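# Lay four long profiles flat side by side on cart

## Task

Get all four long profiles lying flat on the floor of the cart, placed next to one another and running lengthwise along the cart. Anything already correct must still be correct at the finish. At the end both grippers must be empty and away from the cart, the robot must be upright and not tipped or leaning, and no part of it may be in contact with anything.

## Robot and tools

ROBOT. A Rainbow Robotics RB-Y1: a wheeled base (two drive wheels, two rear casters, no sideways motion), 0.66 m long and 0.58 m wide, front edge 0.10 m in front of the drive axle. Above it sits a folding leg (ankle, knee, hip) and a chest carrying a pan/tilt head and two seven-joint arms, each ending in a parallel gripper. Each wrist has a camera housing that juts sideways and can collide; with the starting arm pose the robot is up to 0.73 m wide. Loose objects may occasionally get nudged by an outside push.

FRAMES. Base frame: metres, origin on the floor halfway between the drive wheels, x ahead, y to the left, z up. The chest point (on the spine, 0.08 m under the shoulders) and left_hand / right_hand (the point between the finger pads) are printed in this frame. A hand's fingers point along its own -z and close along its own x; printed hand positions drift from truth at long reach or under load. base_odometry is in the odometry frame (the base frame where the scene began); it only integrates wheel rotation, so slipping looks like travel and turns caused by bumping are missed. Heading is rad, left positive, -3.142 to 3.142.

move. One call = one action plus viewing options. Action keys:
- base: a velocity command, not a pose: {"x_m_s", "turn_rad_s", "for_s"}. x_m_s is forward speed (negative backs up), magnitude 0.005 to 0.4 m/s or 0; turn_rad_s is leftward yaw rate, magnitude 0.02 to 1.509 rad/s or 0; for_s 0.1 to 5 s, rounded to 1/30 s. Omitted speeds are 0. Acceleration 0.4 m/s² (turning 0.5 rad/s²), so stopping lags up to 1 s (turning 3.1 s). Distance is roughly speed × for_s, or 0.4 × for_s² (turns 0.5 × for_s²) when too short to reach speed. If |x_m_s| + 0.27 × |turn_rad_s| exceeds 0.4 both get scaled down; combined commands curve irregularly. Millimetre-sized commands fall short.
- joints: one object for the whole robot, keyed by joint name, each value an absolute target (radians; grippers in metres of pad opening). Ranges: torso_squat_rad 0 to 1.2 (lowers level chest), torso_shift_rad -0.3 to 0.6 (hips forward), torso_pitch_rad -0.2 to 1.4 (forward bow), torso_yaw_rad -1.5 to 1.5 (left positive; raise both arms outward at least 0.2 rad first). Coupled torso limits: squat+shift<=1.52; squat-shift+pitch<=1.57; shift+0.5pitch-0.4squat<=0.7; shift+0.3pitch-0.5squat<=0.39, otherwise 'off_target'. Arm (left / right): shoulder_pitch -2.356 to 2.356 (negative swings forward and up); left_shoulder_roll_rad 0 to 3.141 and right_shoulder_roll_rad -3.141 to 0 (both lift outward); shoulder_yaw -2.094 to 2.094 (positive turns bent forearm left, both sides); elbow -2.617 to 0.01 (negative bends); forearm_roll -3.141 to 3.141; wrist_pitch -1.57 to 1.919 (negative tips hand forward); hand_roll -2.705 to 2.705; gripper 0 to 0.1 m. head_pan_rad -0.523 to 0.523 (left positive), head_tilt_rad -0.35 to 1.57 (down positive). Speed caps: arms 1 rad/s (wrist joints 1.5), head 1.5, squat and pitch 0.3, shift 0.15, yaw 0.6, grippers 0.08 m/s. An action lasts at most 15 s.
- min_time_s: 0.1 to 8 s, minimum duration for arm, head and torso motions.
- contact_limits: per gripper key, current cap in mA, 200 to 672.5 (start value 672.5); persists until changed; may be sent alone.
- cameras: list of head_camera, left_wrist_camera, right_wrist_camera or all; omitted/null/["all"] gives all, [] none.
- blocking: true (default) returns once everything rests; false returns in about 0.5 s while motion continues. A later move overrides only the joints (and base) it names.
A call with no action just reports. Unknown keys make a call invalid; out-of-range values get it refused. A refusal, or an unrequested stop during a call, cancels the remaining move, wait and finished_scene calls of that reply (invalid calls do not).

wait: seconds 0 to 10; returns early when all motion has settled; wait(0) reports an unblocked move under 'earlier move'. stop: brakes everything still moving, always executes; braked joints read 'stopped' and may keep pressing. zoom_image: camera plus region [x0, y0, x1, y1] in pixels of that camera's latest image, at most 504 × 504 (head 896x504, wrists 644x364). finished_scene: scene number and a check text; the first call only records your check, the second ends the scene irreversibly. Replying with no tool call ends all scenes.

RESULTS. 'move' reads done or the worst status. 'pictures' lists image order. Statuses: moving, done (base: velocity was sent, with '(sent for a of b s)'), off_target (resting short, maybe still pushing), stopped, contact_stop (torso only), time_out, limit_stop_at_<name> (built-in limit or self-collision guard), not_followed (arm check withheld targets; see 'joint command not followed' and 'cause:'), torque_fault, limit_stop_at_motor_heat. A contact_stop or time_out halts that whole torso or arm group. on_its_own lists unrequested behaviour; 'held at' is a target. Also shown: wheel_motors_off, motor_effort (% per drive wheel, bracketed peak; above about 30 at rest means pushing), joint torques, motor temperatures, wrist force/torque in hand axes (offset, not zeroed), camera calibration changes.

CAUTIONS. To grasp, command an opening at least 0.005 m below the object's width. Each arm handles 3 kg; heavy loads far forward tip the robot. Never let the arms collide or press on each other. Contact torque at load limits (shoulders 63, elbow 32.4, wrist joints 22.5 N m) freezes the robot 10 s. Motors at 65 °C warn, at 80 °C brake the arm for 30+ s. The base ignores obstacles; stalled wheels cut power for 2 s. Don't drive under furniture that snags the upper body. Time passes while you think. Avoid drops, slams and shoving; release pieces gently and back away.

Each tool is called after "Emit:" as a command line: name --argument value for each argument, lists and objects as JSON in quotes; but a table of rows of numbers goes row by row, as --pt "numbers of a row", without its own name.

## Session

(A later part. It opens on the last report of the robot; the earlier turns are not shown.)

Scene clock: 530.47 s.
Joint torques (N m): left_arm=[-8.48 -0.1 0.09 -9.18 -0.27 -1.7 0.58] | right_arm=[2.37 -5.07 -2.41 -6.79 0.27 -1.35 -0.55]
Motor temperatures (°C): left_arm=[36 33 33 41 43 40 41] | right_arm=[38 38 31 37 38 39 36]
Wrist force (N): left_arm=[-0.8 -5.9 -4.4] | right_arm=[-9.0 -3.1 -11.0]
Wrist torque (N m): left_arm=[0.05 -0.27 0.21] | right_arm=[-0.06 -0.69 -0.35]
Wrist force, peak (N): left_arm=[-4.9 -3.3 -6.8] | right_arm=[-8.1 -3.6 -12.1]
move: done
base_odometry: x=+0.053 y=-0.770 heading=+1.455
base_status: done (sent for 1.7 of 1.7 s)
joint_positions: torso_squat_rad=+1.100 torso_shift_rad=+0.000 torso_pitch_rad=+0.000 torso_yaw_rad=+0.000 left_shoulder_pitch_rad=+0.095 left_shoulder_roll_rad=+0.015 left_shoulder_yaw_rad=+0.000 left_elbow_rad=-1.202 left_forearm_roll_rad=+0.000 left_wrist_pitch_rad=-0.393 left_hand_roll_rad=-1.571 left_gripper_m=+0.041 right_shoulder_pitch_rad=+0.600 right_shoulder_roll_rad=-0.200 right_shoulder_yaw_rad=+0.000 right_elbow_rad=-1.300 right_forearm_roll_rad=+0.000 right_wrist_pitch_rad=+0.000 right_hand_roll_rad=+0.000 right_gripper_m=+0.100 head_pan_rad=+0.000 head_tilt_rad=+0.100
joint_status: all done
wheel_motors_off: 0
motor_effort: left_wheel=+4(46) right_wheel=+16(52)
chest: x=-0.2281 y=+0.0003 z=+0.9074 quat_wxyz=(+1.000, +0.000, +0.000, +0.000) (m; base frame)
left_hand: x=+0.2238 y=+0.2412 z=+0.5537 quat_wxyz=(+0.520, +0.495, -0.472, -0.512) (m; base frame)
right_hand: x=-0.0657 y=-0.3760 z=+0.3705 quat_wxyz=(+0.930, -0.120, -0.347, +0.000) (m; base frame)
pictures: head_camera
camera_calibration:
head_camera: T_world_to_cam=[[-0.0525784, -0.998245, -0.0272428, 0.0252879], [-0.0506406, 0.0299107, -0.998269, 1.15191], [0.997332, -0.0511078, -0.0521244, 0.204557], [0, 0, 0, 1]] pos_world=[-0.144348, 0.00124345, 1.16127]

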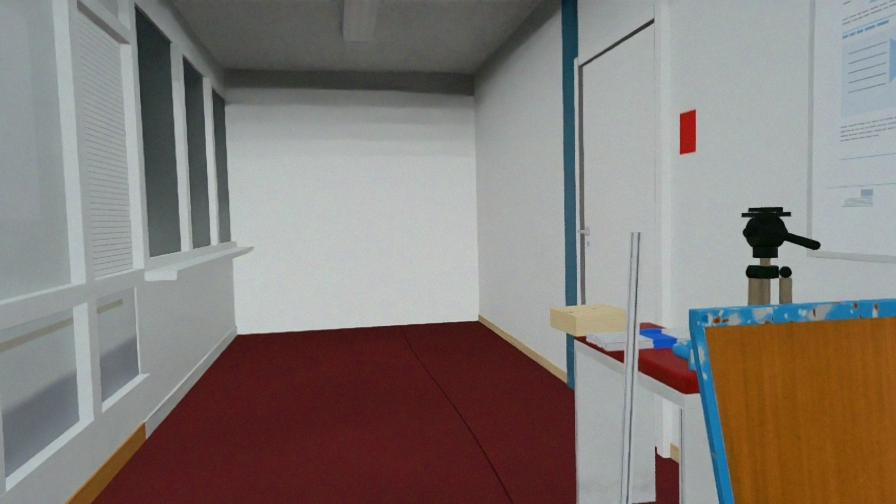

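Emit:
move --base '{"x_m_s":0.4,"for_s":3.367}' --cameras '[]'

Emit:
move --base '{"turn_rad_s":-0.85,"for_s":1.683}' --cameras '["head_camera","left_wrist_camera"]'

Scene clock: 538.03 s.
Joint torques (N m): left_arm=[-8.37 -0.07 -0.38 -8.59 -0.25 -1.64 0.76] | right_arm=[2.63 -4.96 -2.21 -6.75 0.22 -1.64 -0.44]
Motor temperatures (°C): left_arm=[36 33 33 41 43 40 41] | right_arm=[37 38 31 38 38 39 36]
Wrist force (N): left_arm=[-0.9 -6.0 -4.2] | right_arm=[-8.8 -3.3 -11.1]
Wrist torque (N m): left_arm=[0.07 -0.29 0.18] | right_arm=[-0.04 -0.68 -0.37]
Wrist force, peak (N): left_arm=[-0.6 -6.3 -4.6] | right_arm=[-8.9 -3.1 -11.4]
move: done
base_odometry: x=+0.207 y=+0.568 heading=+1.457
base_status: done (sent for 3.37 of 3.37 s)
joint_positions: torso_squat_rad=+1.100 torso_shift_rad=+0.000 torso_pitch_rad=+0.000 torso_yaw_rad=+0.000 left_shoulder_pitch_rad=+0.095 left_shoulder_roll_rad=+0.015 left_shoulder_yaw_rad=+0.000 left_elbow_rad=-1.202 left_forearm_roll_rad=+0.000 left_wrist_pitch_rad=-0.393 left_hand_roll_rad=-1.571 left_gripper_m=+0.041 right_shoulder_pitch_rad=+0.600 right_shoulder_roll_rad=-0.200 right_shoulder_yaw_rad=+0.000 right_elbow_rad=-1.300 right_forearm_roll_rad=+0.000 right_wrist_pitch_rad=+0.000 right_hand_roll_rad=+0.000 right_gripper_m=+0.100 head_pan_rad=+0.000 head_tilt_rad=+0.100
joint_status: not commanded
wheel_motors_off: 0
motor_effort: left_wheel=+11(46) right_wheel=-11(50)
chest: x=-0.2280 y=+0.0003 z=+0.9074 quat_wxyz=(+1.000, +0.000, +0.000, +0.000) (m; base frame)
left_hand: x=+0.2239 y=+0.2412 z=+0.5537 quat_wxyz=(+0.520, +0.495, -0.472, -0.512) (m; base frame)
right_hand: x=-0.0657 y=-0.3760 z=+0.3705 quat_wxyz=(+0.930, -0.120, -0.347, +0.000) (m; base frame)
pictures: none
No camera images: "cameras" was empty.

Scene clock: 541.70 s.
Joint torques (N m): left_arm=[-7.98 -0.4 0.5 -8.57 -0.18 -1.87 0.68] | right_arm=[3.03 -6.02 -2.65 -6.95 0.38 -1.56 -0.52]
Motor temperatures (°C): left_arm=[36 33 33 41 43 39 41] | right_arm=[37 38 31 38 38 39 36]
Wrist force (N): left_arm=[-0.6 -5.9 -4.2] | right_arm=[-8.8 -2.9 -11.3]
Wrist torque (N m): left_arm=[0.08 -0.26 0.21] | right_arm=[-0.10 -0.68 -0.37]
Wrist force, peak (N): left_arm=[-0.6 -6.1 -5.0] | right_arm=[-8.9 -3.3 -11.4]
move: done
base_odometry: x=+0.206 y=+0.568 heading=+0.068
base_status: done (sent for 1.67 of 1.67 s)
joint_positions: torso_squat_rad=+1.100 torso_shift_rad=+0.000 torso_pitch_rad=+0.000 torso_yaw_rad=+0.000 left_shoulder_pitch_rad=+0.095 left_shoulder_roll_rad=+0.015 left_shoulder_yaw_rad=+0.000 left_elbow_rad=-1.202 left_forearm_roll_rad=+0.000 left_wrist_pitch_rad=-0.393 left_hand_roll_rad=-1.571 left_gripper_m=+0.041 right_shoulder_pitch_rad=+0.600 right_shoulder_roll_rad=-0.200 right_shoulder_yaw_rad=+0.000 right_elbow_rad=-1.300 right_forearm_roll_rad=+0.000 right_wrist_pitch_rad=+0.000 right_hand_roll_rad=+0.000 right_gripper_m=+0.100 head_pan_rad=+0.000 head_tilt_rad=+0.100
joint_status: not commanded
wheel_motors_off: 0
motor_effort: left_wheel=+15(43) right_wheel=+5(49)
chest: x=-0.2280 y=+0.0003 z=+0.9074 quat_wxyz=(+1.000, +0.000, +0.000, +0.000) (m; base frame)
left_hand: x=+0.2238 y=+0.2412 z=+0.5537 quat_wxyz=(+0.520, +0.495, -0.472, -0.512) (m; base frame)
right_hand: x=-0.0657 y=-0.3760 z=+0.3704 quat_wxyz=(+0.930, -0.120, -0.347, +0.000) (m; base frame)
pictures: head_camera, left_wrist_camera
camera_calibration:
head_camera: T_world_to_cam=[[-0.0525853, -0.998245, -0.0272267, 0.0252797], [-0.0509092, 0.0299088, -0.998255, 1.15186], [0.997318, -0.0511075, -0.0523926, 0.204673], [0, 0, 0, 1]] pos_world=[-0.144154, 0.00124494, 1.16126]
left_wrist_camera: T_world_to_cam=[[-0.00185936, -0.999974, 0.00702349, 0.237122], [-0.532302, -0.00495605, -0.84654, 0.620994], [0.846553, -0.00531264, -0.532279, 0.185312], [0, 0, 0, 1]] pos_world=[0.174121, 0.241178, 0.622669]

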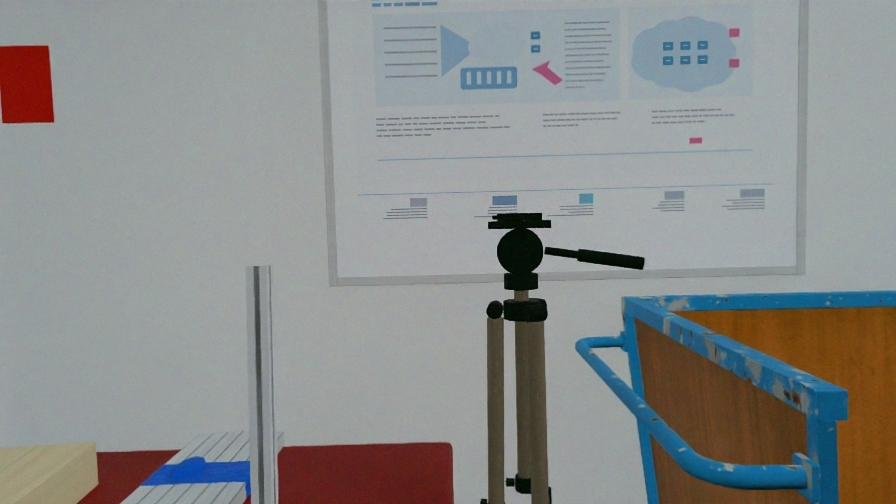

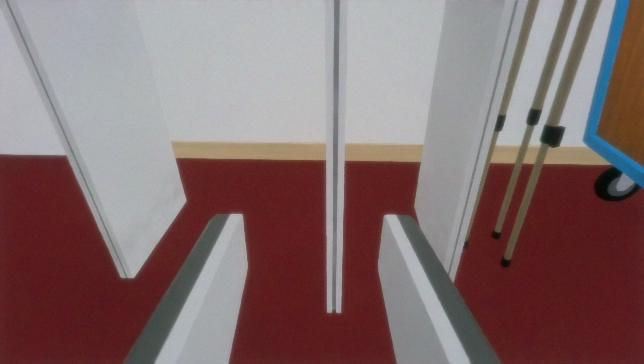

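Emit:
move --base '{"turn_rad_s":-0.1,"for_s":0.54}' --cameras '[]'

Emit:
move --base '{"x_m_s":0.25,"for_s":1.1}' --cameras '["left_wrist_camera"]'

Scene clock: 546.67 s.
Joint torques (N m): left_arm=[-8.31 -0.92 -0.16 -8.68 -0.12 -1.95 0.34] | right_arm=[2.11 -5.2 -2.27 -6.93 0.35 -1.36 -0.3]
Motor temperatures (°C): left_arm=[36 33 33 41 43 39 41] | right_arm=[37 38 31 38 38 39 36]
Wrist force (N): left_arm=[-0.8 -6.2 -4.4] | right_arm=[-8.8 -3.2 -11.2]
Wrist torque (N m): left_arm=[0.09 -0.27 0.21] | right_arm=[-0.05 -0.68 -0.36]
Wrist force, peak (N): left_arm=[-0.9 -6.1 -4.6] | right_arm=[-9.0 -3.1 -11.4]
move: done
base_odometry: x=+0.206 y=+0.568 heading=+0.015
base_status: done (sent for 0.53 of 0.53 s)
joint_positions: torso_squat_rad=+1.100 torso_shift_rad=+0.000 torso_pitch_rad=+0.000 torso_yaw_rad=+0.000 left_shoulder_pitch_rad=+0.095 left_shoulder_roll_rad=+0.015 left_shoulder_yaw_rad=+0.000 left_elbow_rad=-1.202 left_forearm_roll_rad=+0.000 left_wrist_pitch_rad=-0.393 left_hand_roll_rad=-1.571 left_gripper_m=+0.041 right_shoulder_pitch_rad=+0.600 right_shoulder_roll_rad=-0.200 right_shoulder_yaw_rad=+0.000 right_elbow_rad=-1.300 right_forearm_roll_rad=+0.000 right_wrist_pitch_rad=+0.000 right_hand_roll_rad=+0.000 right_gripper_m=+0.100 head_pan_rad=+0.000 head_tilt_rad=+0.100
joint_status: not commanded
wheel_motors_off: 0
motor_effort: left_wheel=+16(38) right_wheel=+3(18)
chest: x=-0.2280 y=+0.0003 z=+0.9074 quat_wxyz=(+1.000, +0.000, +0.000, +0.000) (m; base frame)
left_hand: x=+0.2238 y=+0.2412 z=+0.5537 quat_wxyz=(+0.520, +0.495, -0.472, -0.512) (m; base frame)
right_hand: x=-0.0657 y=-0.3760 z=+0.3704 quat_wxyz=(+0.930, -0.120, -0.347, +0.000) (m; base frame)
pictures: none
No camera images: "cameras" was empty.

Scene clock: 549.07 s.
Joint torques (N m): left_arm=[-7.92 0.35 0.15 -8.95 -0.31 -1.69 0.48] | right_arm=[3.17 -5.95 -2.39 -6.62 0.25 -1.48 -0.51]
Motor temperatures (°C): left_arm=[36 33 33 41 43 39 41] | right_arm=[37 38 31 38 38 39 36]
Wrist force (N): left_arm=[-0.8 -5.8 -4.3] | right_arm=[-8.7 -3.1 -11.1]
Wrist torque (N m): left_arm=[0.04 -0.28 0.18] | right_arm=[-0.06 -0.67 -0.36]
Wrist force, peak (N): left_arm=[-1.0 -6.0 -5.0] | right_arm=[-8.9 -3.3 -11.2]
move: done
base_odometry: x=+0.481 y=+0.572 heading=+0.014
base_status: done (sent for 1.1 of 1.1 s)
joint_positions: torso_squat_rad=+1.100 torso_shift_rad=+0.000 torso_pitch_rad=+0.000 torso_yaw_rad=+0.000 left_shoulder_pitch_rad=+0.095 left_shoulder_roll_rad=+0.015 left_shoulder_yaw_rad=+0.000 left_elbow_rad=-1.202 left_forearm_roll_rad=+0.000 left_wrist_pitch_rad=-0.393 left_hand_roll_rad=-1.571 left_gripper_m=+0.041 right_shoulder_pitch_rad=+0.600 right_shoulder_roll_rad=-0.200 right_shoulder_yaw_rad=+0.000 right_elbow_rad=-1.300 right_forearm_roll_rad=+0.000 right_wrist_pitch_rad=+0.000 right_hand_roll_rad=+0.000 right_gripper_m=+0.100 head_pan_rad=+0.000 head_tilt_rad=+0.100
joint_status: not commanded
wheel_motors_off: 0
motor_effort: left_wheel=-13(49) right_wheel=+9(50)
chest: x=-0.2280 y=+0.0003 z=+0.9074 quat_wxyz=(+1.000, +0.000, +0.000, +0.000) (m; base frame)
left_hand: x=+0.2239 y=+0.2412 z=+0.5537 quat_wxyz=(+0.520, +0.495, -0.472, -0.512) (m; base frame)
right_hand: x=-0.0657 y=-0.3760 z=+0.3704 quat_wxyz=(+0.930, -0.120, -0.347, +0.000) (m; base frame)
pictures: left_wrist_camera
camera_calibration:
left_wrist_camera: T_world_to_cam=[[-0.00186918, -0.999974, 0.0070209, 0.237121], [-0.532301, -0.00494864, -0.846541, 0.621001], [0.846553, -0.00531957, -0.532277, 0.185306], [0, 0, 0, 1]] pos_world=[0.174131, 0.241174, 0.622672]

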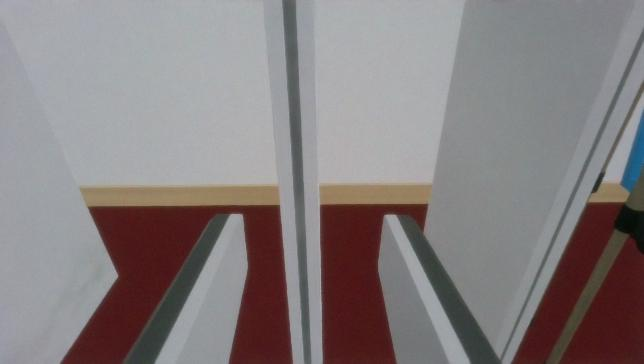

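Emit:
move --base '{"x_m_s":0.15,"for_s":0.6}' --joints '{"left_shoulder_yaw_rad":0.018}' --cameras '["left_wrist_camera"]'

Scene clock: 552.90 s.
Joint torques (N m): left_arm=[-8.41 0.14 0.29 -9.04 -0.27 -1.92 0.73] | right_arm=[2.92 -5.57 -2.16 -6.78 0.16 -1.44 -0.4]
Motor temperatures (°C): left_arm=[36 33 33 41 43 39 41] | right_arm=[36 38 31 38 38 39 36]
Wrist force (N): left_arm=[-0.6 -5.8 -4.1] | right_arm=[-9.2 -3.2 -11.1]
Wrist torque (N m): left_arm=[0.06 -0.25 0.21] | right_arm=[-0.04 -0.73 -0.36]
Wrist force, peak (N): left_arm=[-0.7 -6.0 -4.8] | right_arm=[-9.2 -3.2 -11.2]
move: done
base_odometry: x=+0.571 y=+0.573 heading=+0.013
base_status: done (sent for 0.6 of 0.6 s)
joint_positions: torso_squat_rad=+1.100 torso_shift_rad=+0.000 torso_pitch_rad=+0.000 torso_yaw_rad=+0.000 left_shoulder_pitch_rad=+0.095 left_shoulder_roll_rad=+0.015 left_shoulder_yaw_rad=+0.018 left_elbow_rad=-1.202 left_forearm_roll_rad=+0.000 left_wrist_pitch_rad=-0.393 left_hand_roll_rad=-1.571 left_gripper_m=+0.041 right_shoulder_pitch_rad=+0.600 right_shoulder_roll_rad=-0.200 right_shoulder_yaw_rad=+0.000 right_elbow_rad=-1.300 right_forearm_roll_rad=+0.000 right_wrist_pitch_rad=+0.000 right_hand_roll_rad=+0.000 right_gripper_m=+0.100 head_pan_rad=+0.000 head_tilt_rad=+0.100
joint_status: all done
wheel_motors_off: 0
motor_effort: left_wheel=-10(22) right_wheel=+12(42)
chest: x=-0.2280 y=+0.0003 z=+0.9074 quat_wxyz=(+1.000, +0.000, +0.000, +0.000) (m; base frame)
left_hand: x=+0.2235 y=+0.2500 z=+0.5538 quat_wxyz=(+0.524, +0.500, -0.467, -0.507) (m; base frame)
right_hand: x=-0.0657 y=-0.3760 z=+0.3705 quat_wxyz=(+0.930, -0.120, -0.347, +0.000) (m; base frame)
pictures: left_wrist_camera
camera_calibration:
left_wrist_camera: T_world_to_cam=[[0.0160254, -0.999856, 0.00549851, 0.242676], [-0.531942, -0.0131819, -0.846678, 0.62303], [0.846629, 0.0106434, -0.532077, 0.181609], [0, 0, 0, 1]] pos_world=[0.173772, 0.248921, 0.622801]

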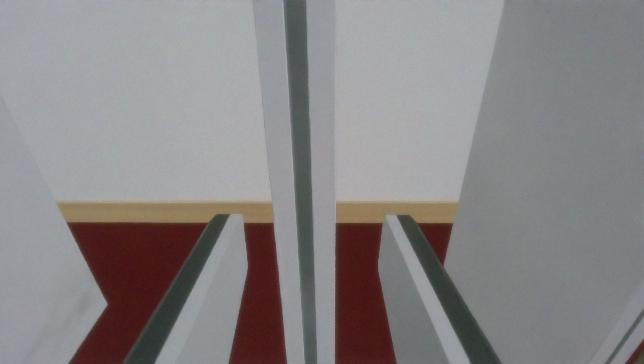

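Emit:
move --base '{"x_m_s":0.1,"for_s":0.45}' --joints '{"left_shoulder_yaw_rad":0.026}' --cameras '["left_wrist_camera"]'

Scene clock: 558.70 s.
Joint torques (N m): left_arm=[-7.91 0.93 0.04 -8.7 -0.25 -1.72 0.45] | right_arm=[2.47 -5.82 -2.17 -6.66 0.44 -1.54 -0.51]
Motor temperatures (°C): left_arm=[36 33 33 41 43 39 41] | right_arm=[36 38 31 38 38 39 36]
Wrist force (N): left_arm=[-0.5 -5.7 -4.2] | right_arm=[-8.8 -3.2 -11.2]
Wrist torque (N m): left_arm=[0.04 -0.21 0.20] | right_arm=[-0.06 -0.68 -0.36]
Wrist force, peak (N): left_arm=[-1.0 -6.1 -4.7] | right_arm=[-9.0 -3.3 -11.3]
move: done
base_odometry: x=+0.618 y=+0.574 heading=+0.013
base_status: done (sent for 0.47 of 0.47 s)
joint_positions: torso_squat_rad=+1.100 torso_shift_rad=+0.000 torso_pitch_rad=+0.000 torso_yaw_rad=+0.000 left_shoulder_pitch_rad=+0.095 left_shoulder_roll_rad=+0.015 left_shoulder_yaw_rad=+0.026 left_elbow_rad=-1.202 left_forearm_roll_rad=+0.000 left_wrist_pitch_rad=-0.393 left_hand_roll_rad=-1.571 left_gripper_m=+0.041 right_shoulder_pitch_rad=+0.600 right_shoulder_roll_rad=-0.200 right_shoulder_yaw_rad=+0.000 right_elbow_rad=-1.300 right_forearm_roll_rad=+0.000 right_wrist_pitch_rad=+0.000 right_hand_roll_rad=+0.000 right_gripper_m=+0.100 head_pan_rad=+0.000 head_tilt_rad=+0.100
joint_status: all done
wheel_motors_off: 0
motor_effort: left_wheel=-11(23) right_wheel=+9(42)
chest: x=-0.2280 y=+0.0003 z=+0.9074 quat_wxyz=(+1.000, +0.000, +0.000, +0.000) (m; base frame)
left_hand: x=+0.2233 y=+0.2538 z=+0.5539 quat_wxyz=(+0.526, +0.502, -0.465, -0.506) (m; base frame)
right_hand: x=-0.0657 y=-0.3760 z=+0.3704 quat_wxyz=(+0.930, -0.120, -0.347, +0.000) (m; base frame)
pictures: left_wrist_camera
camera_calibration:
left_wrist_camera: T_world_to_cam=[[0.0239657, -0.999701, 0.00480621, 0.245134], [-0.531739, -0.0168181, -0.846741, 0.623938], [0.846569, 0.0177371, -0.531983, 0.179944], [0, 0, 0, 1]] pos_world=[0.173562, 0.252363, 0.622863]

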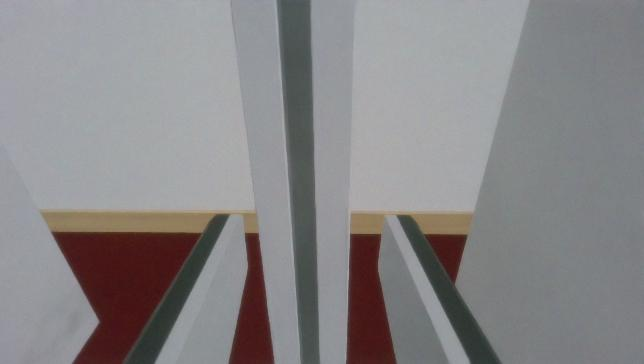

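Emit:
move --base '{"x_m_s":0.08,"for_s":0.46}' --joints '{"left_shoulder_yaw_rad":0.033}' --cameras '["left_wrist_camera"]'

Scene clock: 562.93 s.
Joint torques (N m): left_arm=[-7.96 0.78 0.31 -8.59 -0.16 -1.87 0.55] | right_arm=[2.73 -5.28 -2.39 -6.37 0.39 -1.41 -0.57]
Motor temperatures (°C): left_arm=[36 33 33 41 43 39 41] | right_arm=[36 38 31 38 38 39 36]
Wrist force (N): left_arm=[-1.1 -5.6 -4.3] | right_arm=[-8.7 -3.1 -11.2]
Wrist torque (N m): left_arm=[0.02 -0.31 0.20] | right_arm=[-0.05 -0.67 -0.35]
Wrist force, peak (N): left_arm=[-0.9 -6.1 -4.6] | right_arm=[-8.9 -3.4 -11.3]
move: done
base_odometry: x=+0.655 y=+0.574 heading=+0.012
base_status: done (sent for 0.47 of 0.47 s)
joint_positions: torso_squat_rad=+1.100 torso_shift_rad=+0.000 torso_pitch_rad=+0.000 torso_yaw_rad=+0.000 left_shoulder_pitch_rad=+0.095 left_shoulder_roll_rad=+0.015 left_shoulder_yaw_rad=+0.033 left_elbow_rad=-1.202 left_forearm_roll_rad=+0.000 left_wrist_pitch_rad=-0.393 left_hand_roll_rad=-1.571 left_gripper_m=+0.041 right_shoulder_pitch_rad=+0.600 right_shoulder_roll_rad=-0.200 right_shoulder_yaw_rad=+0.000 right_elbow_rad=-1.300 right_forearm_roll_rad=+0.000 right_wrist_pitch_rad=+0.000 right_hand_roll_rad=+0.000 right_gripper_m=+0.100 head_pan_rad=+0.000 head_tilt_rad=+0.100
joint_status: all done
wheel_motors_off: 0
motor_effort: left_wheel=-13(25) right_wheel=+9(41)
chest: x=-0.2280 y=+0.0003 z=+0.9074 quat_wxyz=(+1.000, +0.000, +0.000, +0.000) (m; base frame)
left_hand: x=+0.2231 y=+0.2573 z=+0.5539 quat_wxyz=(+0.528, +0.503, -0.463, -0.504) (m; base frame)
right_hand: x=-0.0657 y=-0.3760 z=+0.3704 quat_wxyz=(+0.930, -0.120, -0.347, +0.000) (m; base frame)
pictures: left_wrist_camera
camera_calibration:
left_wrist_camera: T_world_to_cam=[[0.0309325, -0.999513, 0.00420405, 0.247275], [-0.53155, -0.0200119, -0.846791, 0.62473], [0.846462, 0.0239587, -0.53191, 0.17848], [0, 0, 0, 1]] pos_world=[0.173349, 0.25538, 0.622911]

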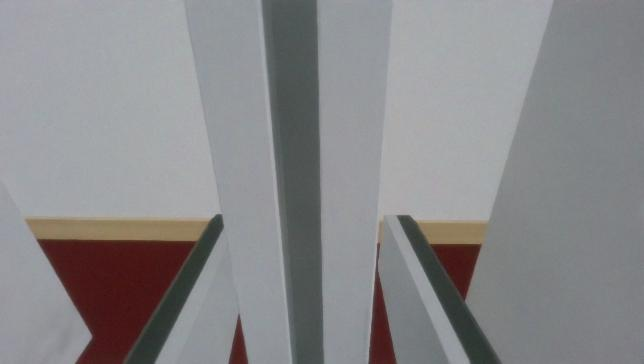

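Emit:
move --base '{"x_m_s":0.04,"for_s":0.2}' --cameras '[]'

Emit:
move --joints '{"left_gripper_m":0.015}' --cameras '["left_wrist_camera"]'

Emit:
move --joints '{"torso_squat_rad":1.0}' --min_time_s 1 --cameras '["head_camera"]'

Scene clock: 568.67 s.
Joint torques (N m): left_arm=[-8.58 0.55 0.36 -8.62 -0.26 -1.9 0.56] | right_arm=[2.31 -5.73 -2.12 -6.89 0.3 -1.49 -0.4]
Motor temperatures (°C): left_arm=[36 33 33 41 43 39 41] | right_arm=[36 38 31 38 38 39 36]
Wrist force (N): left_arm=[-0.5 -5.6 -4.6] | right_arm=[-8.8 -3.1 -11.3]
Wrist torque (N m): left_arm=[0.04 -0.22 0.20] | right_arm=[-0.06 -0.68 -0.36]
Wrist force, peak (N): left_arm=[-0.9 -6.2 -4.6] | right_arm=[-9.0 -3.1 -11.3]
move: done
base_odometry: x=+0.663 y=+0.574 heading=+0.012
base_status: done (sent for 0.2 of 0.2 s)
joint_positions: torso_squat_rad=+1.100 torso_shift_rad=+0.000 torso_pitch_rad=+0.000 torso_yaw_rad=+0.000 left_shoulder_pitch_rad=+0.095 left_shoulder_roll_rad=+0.015 left_shoulder_yaw_rad=+0.033 left_elbow_rad=-1.202 left_forearm_roll_rad=+0.000 left_wrist_pitch_rad=-0.393 left_hand_roll_rad=-1.571 left_gripper_m=+0.041 right_shoulder_pitch_rad=+0.600 right_shoulder_roll_rad=-0.200 right_shoulder_yaw_rad=+0.000 right_elbow_rad=-1.300 right_forearm_roll_rad=+0.000 right_wrist_pitch_rad=+0.000 right_hand_roll_rad=+0.000 right_gripper_m=+0.100 head_pan_rad=+0.000 head_tilt_rad=+0.100
joint_status: not commanded
wheel_motors_off: 0
motor_effort: left_wheel=-9(23) right_wheel=+9(42)
chest: x=-0.2280 y=+0.0003 z=+0.9074 quat_wxyz=(+1.000, +0.000, +0.000, +0.000) (m; base frame)
left_hand: x=+0.2231 y=+0.2573 z=+0.5539 quat_wxyz=(+0.528, +0.503, -0.463, -0.504) (m; base frame)
right_hand: x=-0.0658 y=-0.3760 z=+0.3704 quat_wxyz=(+0.930, -0.120, -0.347, +0.000) (m; base frame)
pictures: none
No camera images: "cameras" was empty.

Scene clock: 569.43 s.
Joint torques (N m): left_arm=[-7.59 1.66 0.46 -8.35 -0.46 -1.99 -0.53] | right_arm=[2.14 -5.7 -2.8 -6.83 0.28 -1.47 -0.41]
Motor temperatures (°C): left_arm=[36 33 33 41 43 39 41] | right_arm=[36 38 31 38 38 39 36]
Wrist force (N): left_arm=[0.5 -4.9 -3.9] | right_arm=[-8.7 -3.3 -11.1]
Wrist torque (N m): left_arm=[0.01 -0.37 1.24] | right_arm=[-0.03 -0.67 -0.36]
Wrist force, peak (N): left_arm=[0.7 -5.7 -4.9] | right_arm=[-8.8 -3.2 -11.4]
move: off_target
base_odometry: x=+0.663 y=+0.574 heading=+0.012
base_status: not commanded
joint_positions: torso_squat_rad=+1.100 torso_shift_rad=+0.000 torso_pitch_rad=+0.000 torso_yaw_rad=+0.000 left_shoulder_pitch_rad=+0.095 left_shoulder_roll_rad=+0.015 left_shoulder_yaw_rad=+0.033 left_elbow_rad=-1.202 left_forearm_roll_rad=+0.000 left_wrist_pitch_rad=-0.393 left_hand_roll_rad=-1.571 left_gripper_m=+0.031 right_shoulder_pitch_rad=+0.600 right_shoulder_roll_rad=-0.200 right_shoulder_yaw_rad=+0.000 right_elbow_rad=-1.300 right_forearm_roll_rad=+0.000 right_wrist_pitch_rad=+0.000 right_hand_roll_rad=+0.000 right_gripper_m=+0.100 head_pan_rad=+0.000 head_tilt_rad=+0.100
joint_status: left_gripper_m off_target (ended at +0.031, target +0.015)
wheel_motors_off: 0
motor_effort: left_wheel=-9(10) right_wheel=+9(12)
chest: x=-0.2280 y=+0.0003 z=+0.9074 quat_wxyz=(+1.000, +0.000, +0.000, +0.000) (m; base frame)
left_hand: x=+0.2231 y=+0.2572 z=+0.5539 quat_wxyz=(+0.528, +0.503, -0.463, -0.504) (m; base frame)
right_hand: x=-0.0658 y=-0.3760 z=+0.3704 quat_wxyz=(+0.930, -0.120, -0.347, +0.000) (m; base frame)
pictures: left_wrist_camera
camera_calibration:
left_wrist_camera: T_world_to_cam=[[0.0309864, -0.999509, 0.00462535, 0.246985], [-0.531527, -0.0203969, -0.846795, 0.624817], [0.846474, 0.0237806, -0.531899, 0.178524], [0, 0, 0, 1]] pos_world=[0.173338, 0.255363, 0.622906]

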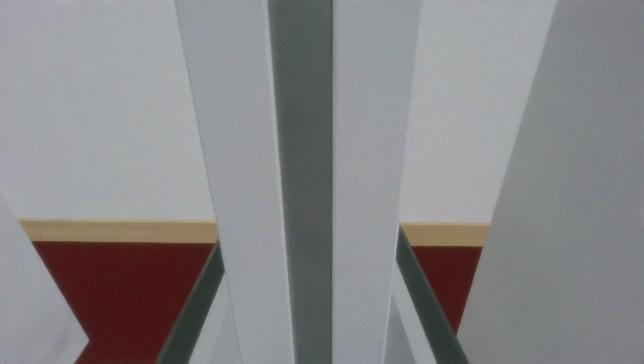

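Scene clock: 570.77 s.
Joint torques (N m): left_arm=[-11.76 1.11 -0.22 -12.76 -0.03 -4.08 0.27] | right_arm=[2.89 -5.7 -2.62 -6.68 0.39 -1.41 -0.3]
Motor temperatures (°C): left_arm=[36 33 33 41 43 39 41] | right_arm=[36 38 31 38 38 39 36]
Wrist force (N): left_arm=[-0.3 -15.2 -4.9] | right_arm=[-8.8 -3.3 -11.3]
Wrist torque (N m): left_arm=[0.02 -0.24 0.22] | right_arm=[0.00 -0.70 -0.35]
Wrist force, peak (N): left_arm=[-0.9 -16.2 -4.5] | right_arm=[-9.2 -3.1 -11.3]
move: done
base_odometry: x=+0.663 y=+0.574 heading=+0.012
base_status: not commanded
joint_positions: torso_squat_rad=+1.000 torso_shift_rad=+0.000 torso_pitch_rad=+0.000 torso_yaw_rad=+0.000 left_shoulder_pitch_rad=+0.096 left_shoulder_roll_rad=+0.015 left_shoulder_yaw_rad=+0.033 left_elbow_rad=-1.201 left_forearm_roll_rad=+0.000 left_wrist_pitch_rad=-0.392 left_hand_roll_rad=-1.571 left_gripper_m=+0.031 right_shoulder_pitch_rad=+0.600 right_shoulder_roll_rad=-0.200 right_shoulder_yaw_rad=+0.000 right_elbow_rad=-1.300 right_forearm_roll_rad=+0.000 right_wrist_pitch_rad=+0.000 right_hand_roll_rad=+0.000 right_gripper_m=+0.100 head_pan_rad=+0.000 head_tilt_rad=+0.100
joint_status: all done
wheel_motors_off: 0
motor_effort: left_wheel=-10(10) right_wheel=+11(12)
chest: x=-0.2278 y=+0.0003 z=+0.9681 quat_wxyz=(+1.000, +0.000, +0.000, +0.000) (m; base frame)
left_hand: x=+0.2225 y=+0.2574 z=+0.6135 quat_wxyz=(+0.529, +0.503, -0.462, -0.504) (m; base frame)
right_hand: x=-0.0658 y=-0.3760 z=+0.4311 quat_wxyz=(+0.930, -0.120, -0.347, +0.000) (m; base frame)
pictures: head_camera
camera_calibration:
head_camera: T_world_to_cam=[[-0.052597, -0.998246, -0.027179, 0.0269075], [-0.0513335, 0.0298834, -0.998234, 1.21234], [0.997296, -0.051109, -0.0528152, 0.208073], [0, 0, 0, 1]] pos_world=[-0.143862, 0.00126598, 1.22192]

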